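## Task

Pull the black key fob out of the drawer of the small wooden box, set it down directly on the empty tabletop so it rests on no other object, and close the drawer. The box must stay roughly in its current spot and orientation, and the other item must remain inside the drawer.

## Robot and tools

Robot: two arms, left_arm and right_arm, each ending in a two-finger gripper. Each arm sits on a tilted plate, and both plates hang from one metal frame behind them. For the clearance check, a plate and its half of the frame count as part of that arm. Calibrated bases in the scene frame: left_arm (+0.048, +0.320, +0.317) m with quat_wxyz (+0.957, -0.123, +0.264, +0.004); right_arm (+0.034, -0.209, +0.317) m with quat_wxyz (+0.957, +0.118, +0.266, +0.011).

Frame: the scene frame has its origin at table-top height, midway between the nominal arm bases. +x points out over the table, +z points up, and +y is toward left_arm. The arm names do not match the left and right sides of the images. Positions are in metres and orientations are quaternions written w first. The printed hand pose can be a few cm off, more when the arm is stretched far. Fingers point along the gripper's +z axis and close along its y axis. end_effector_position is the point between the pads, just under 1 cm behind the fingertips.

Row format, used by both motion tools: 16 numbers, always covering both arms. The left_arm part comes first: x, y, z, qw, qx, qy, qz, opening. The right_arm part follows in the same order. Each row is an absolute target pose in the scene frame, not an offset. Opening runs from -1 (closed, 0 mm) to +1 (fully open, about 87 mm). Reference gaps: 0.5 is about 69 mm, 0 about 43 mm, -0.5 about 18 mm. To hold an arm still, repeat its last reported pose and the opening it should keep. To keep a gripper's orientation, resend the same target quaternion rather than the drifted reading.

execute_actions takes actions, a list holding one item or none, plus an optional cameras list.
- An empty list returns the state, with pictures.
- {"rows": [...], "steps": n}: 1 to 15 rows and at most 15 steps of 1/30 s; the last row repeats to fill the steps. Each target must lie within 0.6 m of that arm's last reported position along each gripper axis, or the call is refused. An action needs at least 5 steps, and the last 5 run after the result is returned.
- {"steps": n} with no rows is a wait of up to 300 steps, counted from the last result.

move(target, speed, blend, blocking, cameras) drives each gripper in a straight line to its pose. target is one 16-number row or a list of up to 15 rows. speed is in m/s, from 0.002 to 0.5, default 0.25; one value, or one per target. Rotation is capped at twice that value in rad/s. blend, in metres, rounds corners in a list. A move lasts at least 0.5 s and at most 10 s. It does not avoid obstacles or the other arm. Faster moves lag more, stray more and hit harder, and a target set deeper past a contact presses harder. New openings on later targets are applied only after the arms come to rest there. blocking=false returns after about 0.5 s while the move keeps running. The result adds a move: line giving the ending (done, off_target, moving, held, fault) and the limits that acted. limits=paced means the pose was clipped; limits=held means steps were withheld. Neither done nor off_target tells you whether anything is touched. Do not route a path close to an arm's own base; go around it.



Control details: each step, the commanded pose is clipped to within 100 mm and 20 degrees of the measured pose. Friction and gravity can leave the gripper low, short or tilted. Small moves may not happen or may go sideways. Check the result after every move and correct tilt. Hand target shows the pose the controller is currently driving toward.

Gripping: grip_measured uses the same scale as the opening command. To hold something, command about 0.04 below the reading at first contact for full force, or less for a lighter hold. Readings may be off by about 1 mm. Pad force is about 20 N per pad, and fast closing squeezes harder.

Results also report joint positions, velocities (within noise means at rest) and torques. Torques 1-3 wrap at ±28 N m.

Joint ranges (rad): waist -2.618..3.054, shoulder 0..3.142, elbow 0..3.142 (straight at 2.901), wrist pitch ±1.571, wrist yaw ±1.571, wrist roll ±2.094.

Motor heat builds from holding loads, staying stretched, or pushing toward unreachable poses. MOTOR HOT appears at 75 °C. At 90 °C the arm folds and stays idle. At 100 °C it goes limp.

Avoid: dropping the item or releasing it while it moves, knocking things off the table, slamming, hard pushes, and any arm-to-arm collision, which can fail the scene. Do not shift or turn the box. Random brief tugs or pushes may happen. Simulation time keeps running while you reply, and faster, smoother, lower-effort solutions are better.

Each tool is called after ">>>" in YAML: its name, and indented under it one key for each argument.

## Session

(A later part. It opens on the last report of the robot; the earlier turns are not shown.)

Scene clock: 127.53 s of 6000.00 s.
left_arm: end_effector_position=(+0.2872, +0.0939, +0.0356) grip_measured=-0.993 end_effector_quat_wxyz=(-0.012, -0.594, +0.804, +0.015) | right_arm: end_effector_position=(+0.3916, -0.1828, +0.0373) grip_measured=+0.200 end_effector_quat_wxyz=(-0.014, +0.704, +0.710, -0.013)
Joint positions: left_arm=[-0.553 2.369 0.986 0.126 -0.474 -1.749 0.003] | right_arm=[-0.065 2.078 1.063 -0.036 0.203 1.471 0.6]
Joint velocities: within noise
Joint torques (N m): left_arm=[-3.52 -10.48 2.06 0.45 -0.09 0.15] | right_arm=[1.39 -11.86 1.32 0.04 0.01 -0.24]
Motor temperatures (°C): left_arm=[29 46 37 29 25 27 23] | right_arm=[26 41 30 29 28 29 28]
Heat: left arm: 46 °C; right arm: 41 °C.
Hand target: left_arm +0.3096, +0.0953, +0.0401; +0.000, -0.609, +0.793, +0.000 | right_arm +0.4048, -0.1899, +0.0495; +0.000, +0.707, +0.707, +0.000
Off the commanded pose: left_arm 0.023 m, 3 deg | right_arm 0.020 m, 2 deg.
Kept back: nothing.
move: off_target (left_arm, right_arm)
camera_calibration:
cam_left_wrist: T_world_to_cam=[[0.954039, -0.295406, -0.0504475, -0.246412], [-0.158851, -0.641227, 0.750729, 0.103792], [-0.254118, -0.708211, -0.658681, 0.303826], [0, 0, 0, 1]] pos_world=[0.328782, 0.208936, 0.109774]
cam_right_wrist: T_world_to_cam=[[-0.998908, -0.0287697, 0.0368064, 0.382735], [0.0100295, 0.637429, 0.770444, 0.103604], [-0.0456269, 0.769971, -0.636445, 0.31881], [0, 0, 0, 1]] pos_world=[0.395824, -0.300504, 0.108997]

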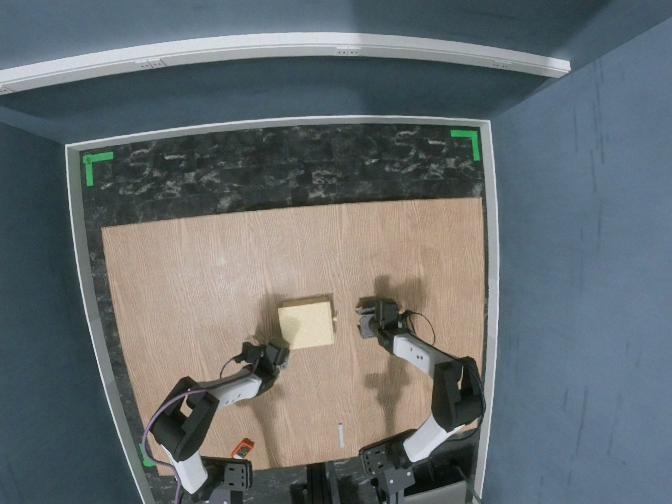

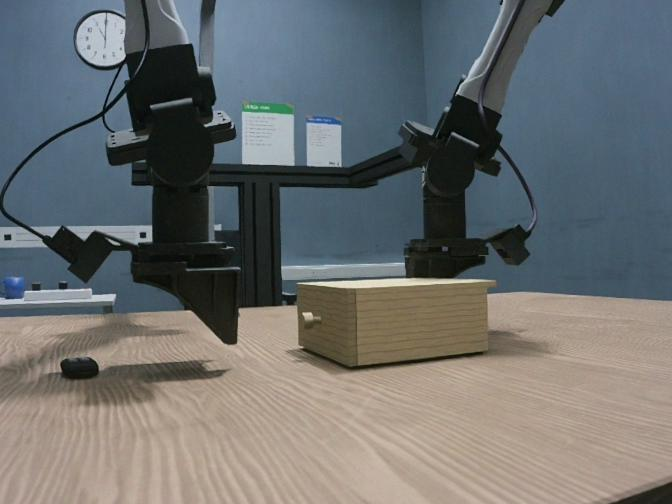

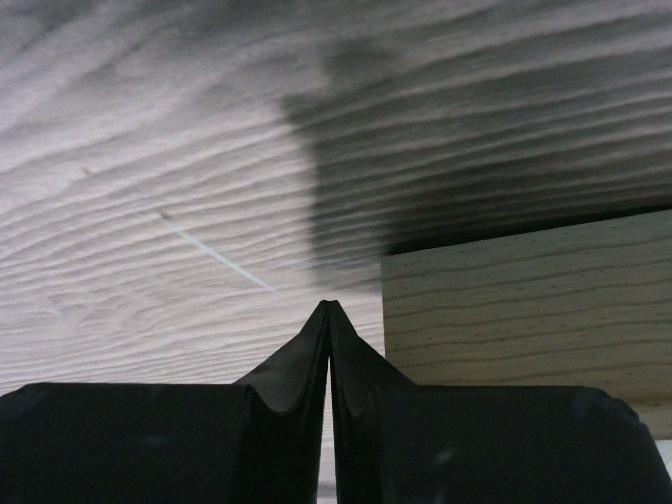

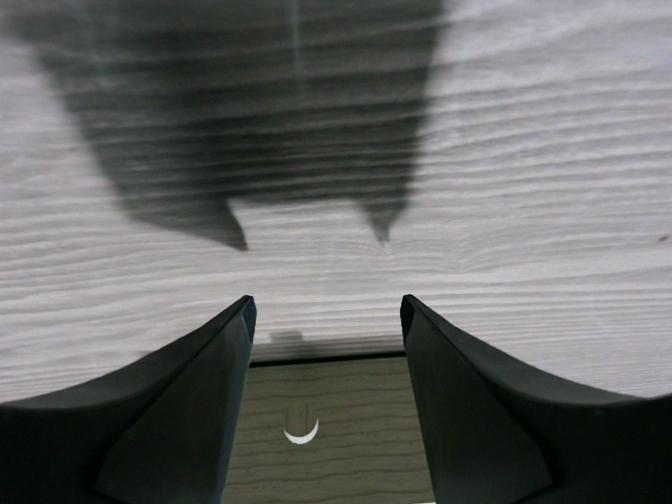

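>>> move:
  target:
    - [0.33, 0.095, 0.042, 0, -0.609, 0.793, 0, -1, 0.405, -0.19, 0.05, 0, 0.7071, 0.7071, 0, 0.2]
  speed: [0.05]

>>> zoom_image:
  camera: "cam_high"
  region: [260, 280, 370, 362]

Scene clock: 128.60 s of 6000.00 s.
left_arm: end_effector_position=(+0.2917, +0.0973, +0.0369) grip_measured=-0.993 end_effector_quat_wxyz=(-0.027, -0.582, +0.812, +0.030) | right_arm: end_effector_position=(+0.3916, -0.1828, +0.0373) grip_measured=+0.200 end_effector_quat_wxyz=(-0.014, +0.704, +0.710, -0.013)
Joint positions: left_arm=[-0.535 2.36 1.036 0.03 -0.455 -1.721 0.003] | right_arm=[-0.065 2.078 1.063 -0.036 0.203 1.471 0.6]
Joint velocities: within noise
Joint torques (N m): left_arm=[-3.44 -11.29 3.02 0.7 -0.19 0.06] | right_arm=[1.59 -11.84 1.33 0.04 -0.03 -0.21]
Motor temperatures (°C): left_arm=[29 46 37 29 25 27 23] | right_arm=[26 41 30 29 28 29 28]
Heat: left arm: 46 °C; right arm: 41 °C.
Hand target: left_arm +0.3295, +0.0960, +0.0431; +0.000, -0.609, +0.793, +0.000 | right_arm +0.4048, -0.1899, +0.0495; +0.000, +0.707, +0.707, +0.000
Off the commanded pose: left_arm 0.039 m, 6 deg | right_arm 0.020 m, 2 deg.
Kept back: nothing.
move: off_target (left_arm, right_arm)
camera_calibration:
cam_left_wrist: T_world_to_cam=[[0.942142, -0.322119, -0.0927788, -0.242033], [-0.144746, -0.640568, 0.754136, 0.101344], [-0.302353, -0.697074, -0.650132, 0.320879], [0, 0, 0, 1]] pos_world=[0.339717, 0.210631, 0.10973]
cam_right_wrist: T_world_to_cam=[[-0.998908, -0.0287697, 0.0368064, 0.382735], [0.0100295, 0.637429, 0.770444, 0.103604], [-0.0456269, 0.769971, -0.636445, 0.31881], [0, 0, 0, 1]] pos_world=[0.395824, -0.300504, 0.108997]

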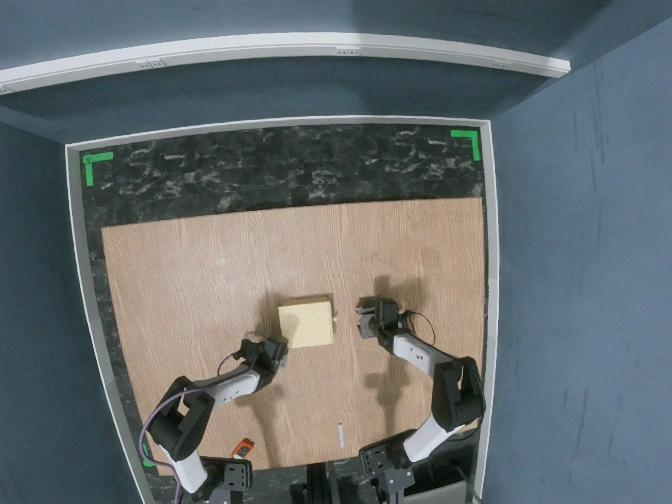

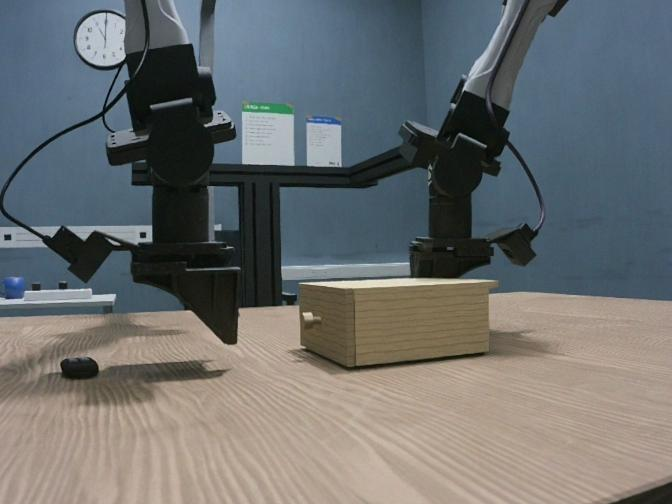

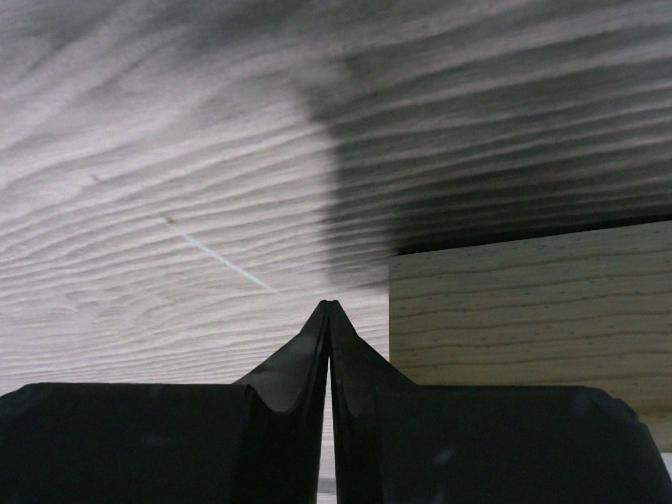

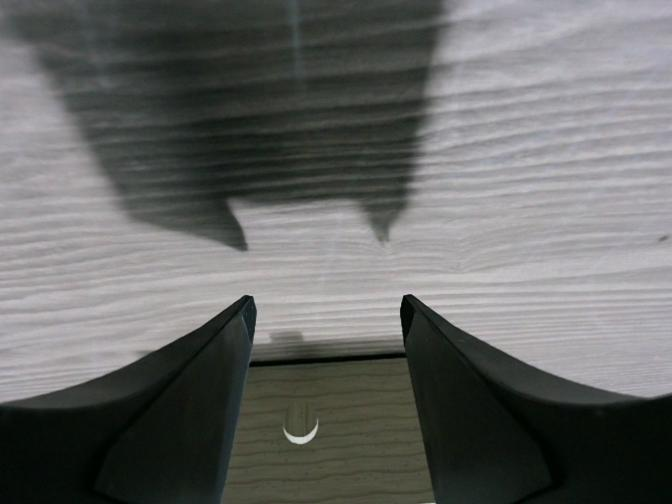

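Scaled by 4.582 from the camera's 672x504 image, which has a finer 960x720 frame.

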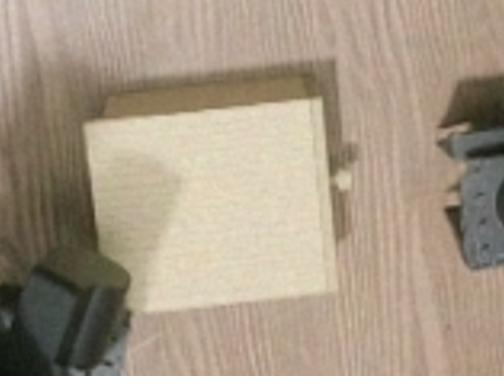

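>>> move:
  target:
    - [0.337, 0.095, 0.044, 0, -0.609, 0.793, 0, -1, 0.405, -0.19, 0.05, 0, 0.7071, 0.7071, 0, 0.2]
  speed: [0.04]

>>> zoom_image:
  camera: "cam_high"
  region: [260, 280, 370, 362]

>>> zoom_image:
  camera: "cam_low"
  region: [250, 265, 520, 385]

Scene clock: 129.60 s of 6000.00 s.
left_arm: end_effector_position=(+0.2926, +0.0982, +0.0389) grip_measured=-0.993 end_effector_quat_wxyz=(-0.031, -0.577, +0.816, +0.036) | right_arm: end_effector_position=(+0.3916, -0.1828, +0.0373) grip_measured=+0.200 end_effector_quat_wxyz=(-0.014, +0.704, +0.710, -0.013)
Joint positions: left_arm=[-0.534 2.354 1.051 -0.007 -0.454 -1.714 0.003] | right_arm=[-0.065 2.078 1.063 -0.036 0.203 1.471 0.6]
Joint velocities: within noise
Joint torques (N m): left_arm=[-3.14 -11.66 3.45 0.79 -0.2 0.02] | right_arm=[1.36 -11.78 1.32 0.06 -0.02 -0.21]
Motor temperatures (°C): left_arm=[29 47 37 29 25 27 23] | right_arm=[26 41 30 29 28 29 28]
Heat: left arm: 47 °C; right arm: 41 °C.
Hand target: left_arm +0.3363, +0.0965, +0.0456; +0.000, -0.609, +0.793, +0.001 | right_arm +0.4048, -0.1899, +0.0495; +0.000, +0.707, +0.707, +0.000
Off the commanded pose: left_arm 0.045 m, 7 deg | right_arm 0.020 m, 2 deg.
Kept back: nothing.
move: off_target (left_arm, right_arm)
camera_calibration:
cam_left_wrist: T_world_to_cam=[[0.936287, -0.334515, -0.107076, -0.238863], [-0.143329, -0.642204, 0.753015, 0.100397], [-0.32066, -0.689691, -0.649233, 0.327713], [0, 0, 0, 1]] pos_world=[0.343119, 0.210593, 0.111586]
cam_right_wrist: T_world_to_cam=[[-0.998908, -0.0287697, 0.0368064, 0.382735], [0.0100295, 0.637429, 0.770444, 0.103604], [-0.0456269, 0.769971, -0.636445, 0.31881], [0, 0, 0, 1]] pos_world=[0.395824, -0.300504, 0.108997]

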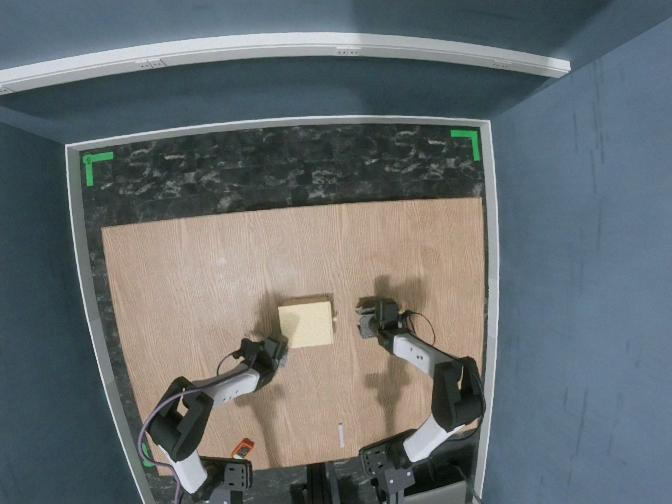

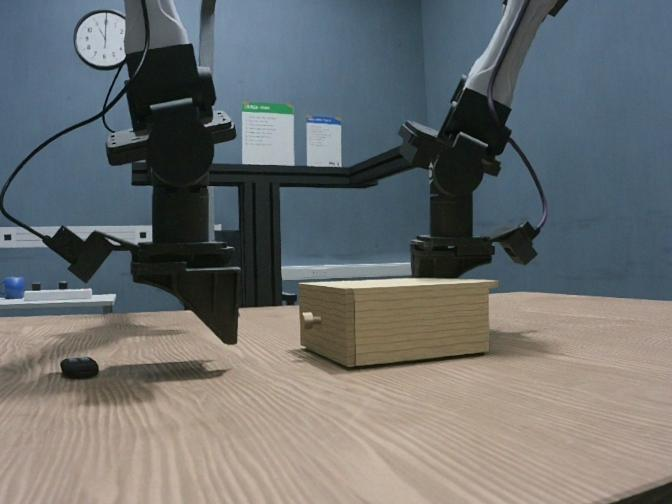

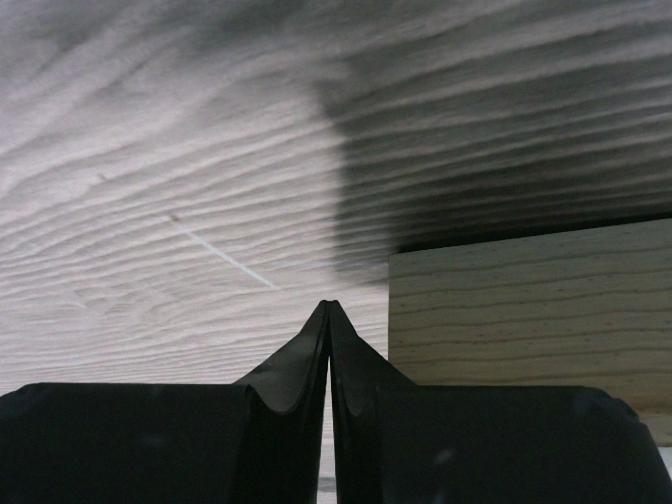

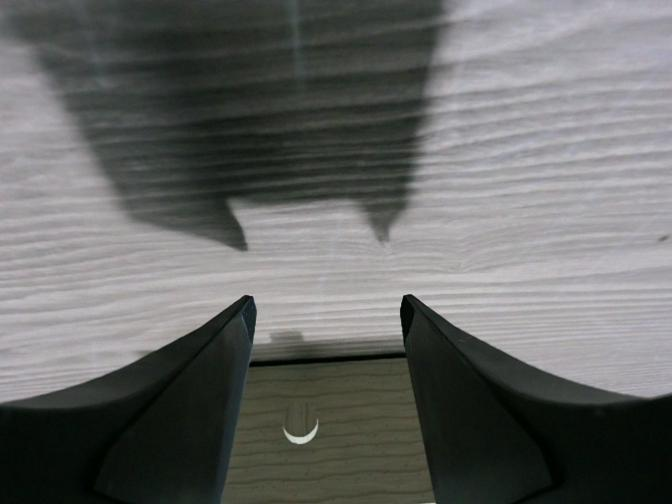

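Scaled by 4.582 from the camera's 672x504 image, which has a finer 960x720 frame.

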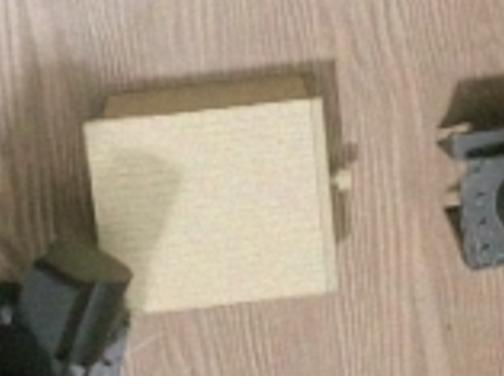

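Scaled by 1.867 from the camera's 672x504 image, which has a finer 960x720 frame.

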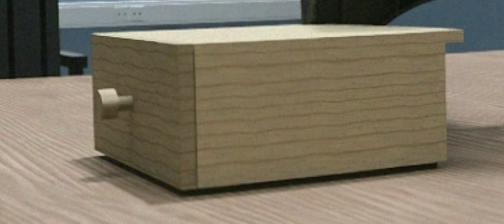

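>>> move:
  target:
    - [0.35, 0.093, 0.038, 0, -0.609, 0.793, 0, -1, 0.405, -0.19, 0.05, 0, 0.7071, 0.7071, 0, 0.2]
  speed: [0.06]

>>> zoom_image:
  camera: "cam_high"
  region: [260, 280, 370, 362]

>>> zoom_image:
  camera: "cam_low"
  region: [250, 265, 520, 385]

Scene clock: 130.53 s of 6000.00 s.
left_arm: end_effector_position=(+0.2982, +0.1006, +0.0402) grip_measured=-0.993 end_effector_quat_wxyz=(-0.041, -0.567, +0.821, +0.046) | right_arm: end_effector_position=(+0.3916, -0.1828, +0.0373) grip_measured=+0.200 end_effector_quat_wxyz=(-0.014, +0.704, +0.710, -0.013)
Joint positions: left_arm=[-0.52 2.351 1.096 -0.078 -0.443 -1.69 0.003] | right_arm=[-0.065 2.078 1.063 -0.036 0.203 1.471 0.6]
Joint velocities: within noise
Joint torques (N m): left_arm=[-2.99 -10.39 4.53 1.14 -0.25 -0.05] | right_arm=[1.42 -11.86 1.31 0.05 -0.03 -0.24]
Motor temperatures (°C): left_arm=[29 47 37 29 25 27 23] | right_arm=[26 41 30 29 28 29 28]
Heat: left arm: 47 °C; right arm: 41 °C.
Hand target: left_arm +0.3492, +0.0958, +0.0421; +0.000, -0.609, +0.793, +0.001 | right_arm +0.4048, -0.1899, +0.0495; +0.000, +0.707, +0.707, +0.000
Off the commanded pose: left_arm 0.052 m, 9 deg | right_arm 0.020 m, 2 deg.
Kept back: nothing.
move: off_target (left_arm, right_arm)
camera_calibration:
cam_left_wrist: T_world_to_cam=[[0.925555, -0.353946, -0.134426, -0.236918], [-0.135835, -0.641838, 0.754714, 0.0994474], [-0.353408, -0.68027, -0.642134, 0.340522], [0, 0, 0, 1]] pos_world=[0.353132, 0.211619, 0.111758]
cam_right_wrist: T_world_to_cam=[[-0.998908, -0.0287697, 0.0368064, 0.382735], [0.0100295, 0.637429, 0.770444, 0.103604], [-0.0456269, 0.769971, -0.636445, 0.31881], [0, 0, 0, 1]] pos_world=[0.395824, -0.300504, 0.108997]

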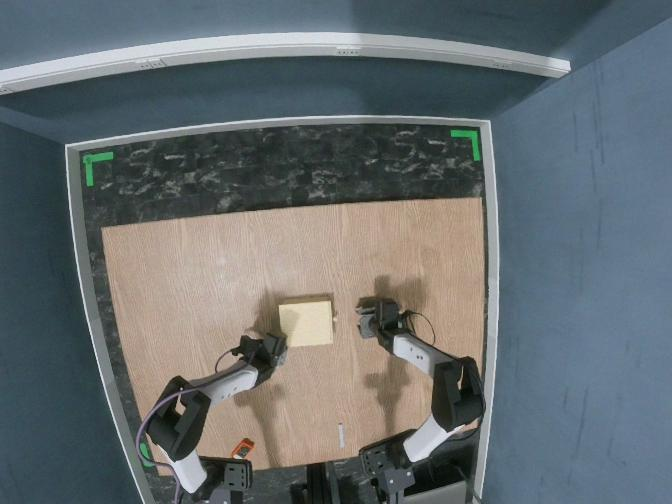

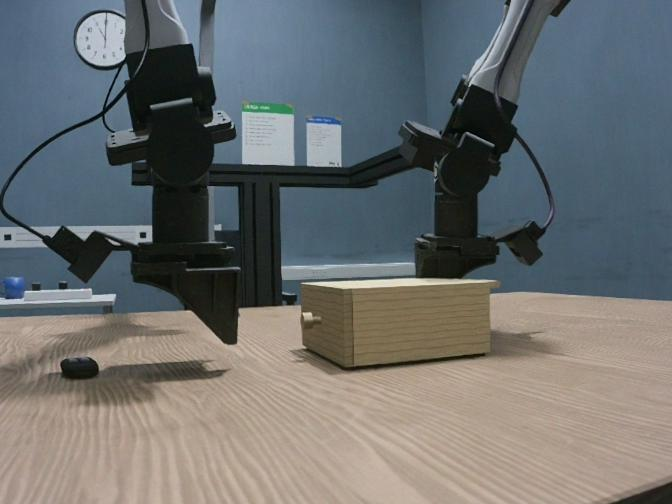

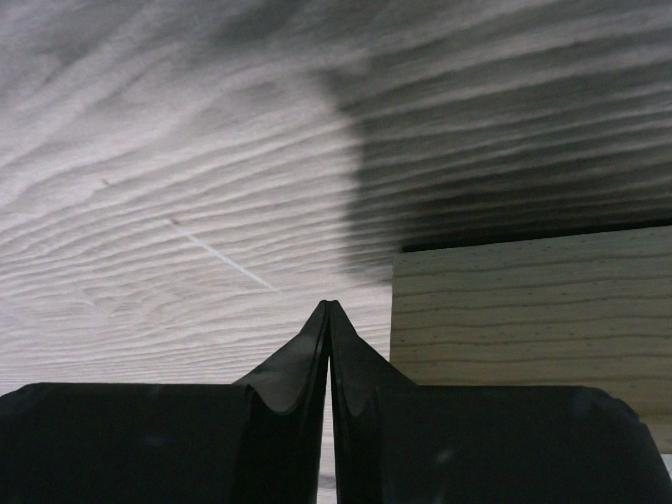

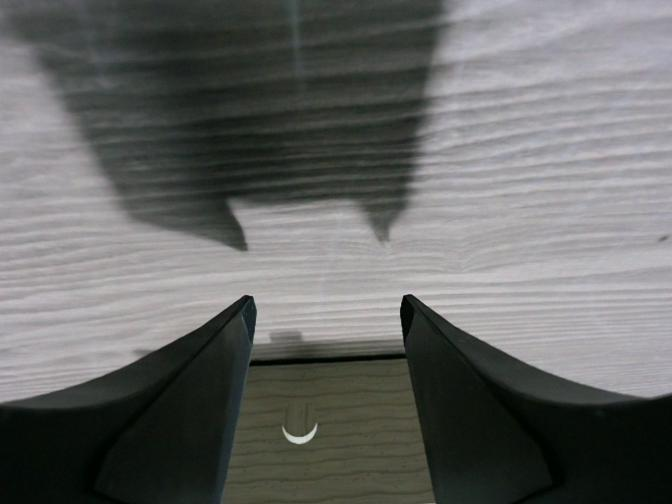

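Scaled by 4.582 from the camera's 672x504 image, which has a finer 960x720 frame.

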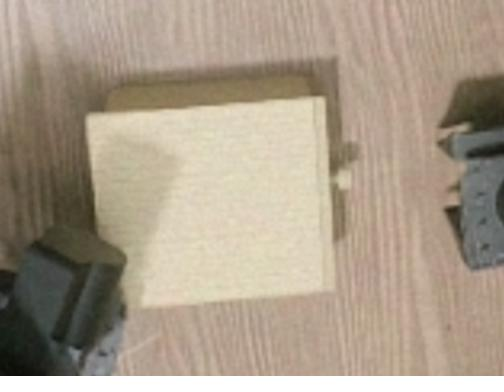

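Scaled by 1.867 from the camera's 672x504 image, which has a finer 960x720 frame.

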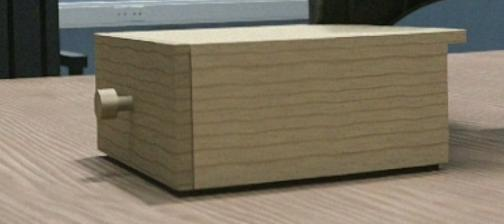

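>>> move:
  target:
    - [0.295, 0.093, 0.042, 0, -0.609, 0.793, 0, -1, 0.395, -0.19, 0.06, 0, 0.7071, 0.7071, 0, 0.2]
    - [0.255, 0.1, 0.06, 0, -0.609, 0.793, 0, -1, 0.39, -0.19, 0.1, 0, 0.7071, 0.7071, 0, 0.2]
    - [0.25, 0.12, 0.14, 0, -0.609, 0.793, 0, -1, 0.38, -0.19, 0.15, 0, 0.7071, 0.7071, 0, 0.2]
  speed: [0.06,0.1,0.15]
  blend: [0.005,0.02,0]

>>> zoom_image:
  camera: "cam_high"
  region: [260, 270, 420, 370]

>>> zoom_image:
  camera: "cam_low"
  region: [40, 265, 520, 395]

Scene clock: 133.53 s of 6000.00 s.
left_arm: end_effector_position=(+0.2490, +0.1169, +0.1371) grip_measured=-0.993 end_effector_quat_wxyz=(-0.008, -0.609, +0.793, -0.003) | right_arm: end_effector_position=(+0.3775, -0.1895, +0.1411) grip_measured=+0.200 end_effector_quat_wxyz=(-0.008, +0.706, +0.708, -0.002)
Joint positions: left_arm=[-0.717 1.953 0.643 0.009 -0.516 -1.943 0.003] | right_arm=[-0.027 1.656 0.869 -0.248 0.213 1.503 0.6]
Joint velocities: within noise
Joint torques (N m): left_arm=[-4.7 -7.39 1.24 0.32 -0.24 0.06] | right_arm=[2.93 -9.84 2.7 -0.02 0.17 -0.02]
Motor temperatures (°C): left_arm=[29 47 37 29 25 27 23] | right_arm=[26 41 30 29 28 29 28]
Heat: left arm: 47 °C; right arm: 41 °C.
Hand target: left_arm +0.2500, +0.1199, +0.1399; +0.000, -0.609, +0.793, +0.000 | right_arm +0.3801, -0.1899, +0.1497; +0.000, +0.707, +0.707, +0.000
Off the commanded pose: left_arm 0.004 m, 1 deg | right_arm 0.009 m, 1 deg.
Kept back: nothing.
move: done
camera_calibration:
cam_left_wrist: T_world_to_cam=[[0.964934, -0.261912, -0.0174278, -0.209237], [-0.157178, -0.629695, 0.760775, 0.0330728], [-0.21023, -0.731359, -0.648781, 0.367679], [0, 0, 0, 1]] pos_world=[0.284395, 0.234929, 0.209736]
cam_right_wrist: T_world_to_cam=[[-0.999611, -0.0247297, 0.0128979, 0.369112], [-0.00562608, 0.631714, 0.775181, 0.0321736], [-0.0273178, 0.774807, -0.631607, 0.3827], [0, 0, 0, 1]] pos_world=[0.379604, -0.307715, 0.212015]

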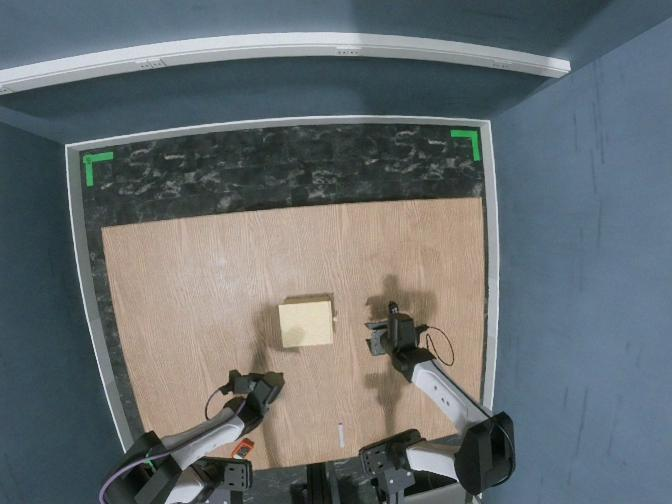

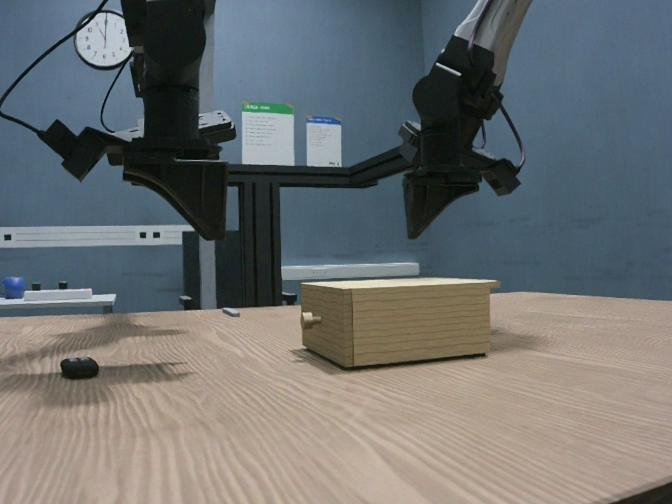

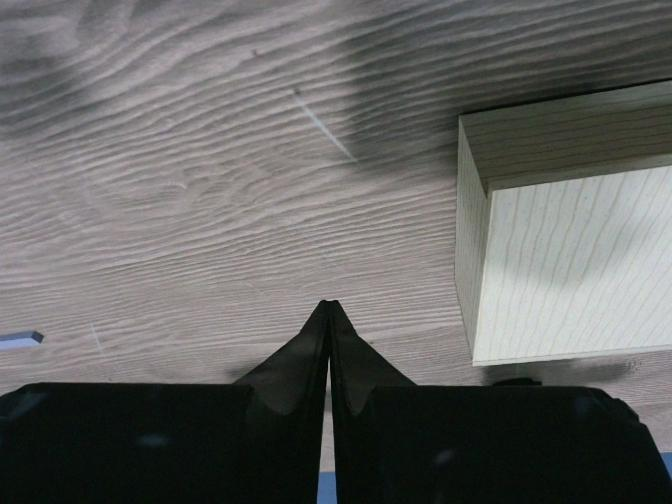

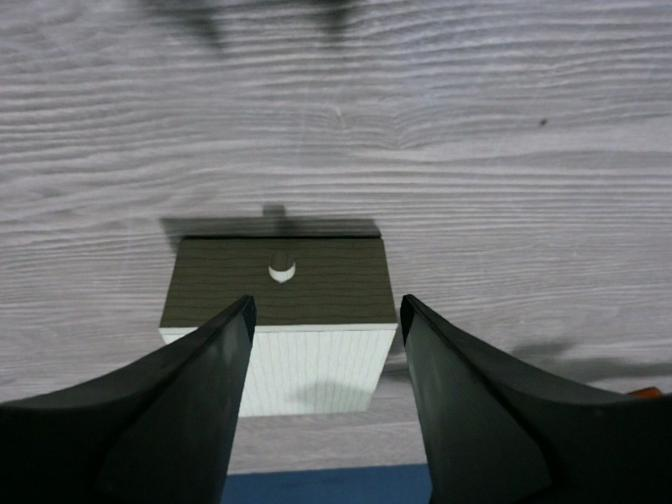

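Scaled by 3.150 from the camera's 672x504 image, which has a finer 960x720 frame.

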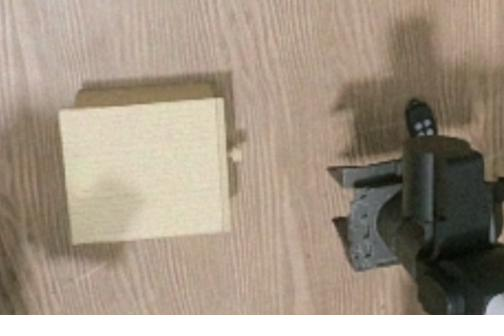

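Scaled by 1.050 from the camera's 672x504 image, which has a finer 960x720 frame.

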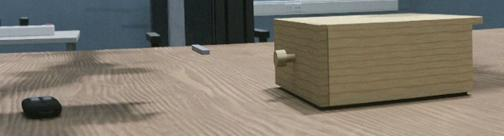

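>>> finished_scene:
  scene: 1

The scene is finished: the task was done.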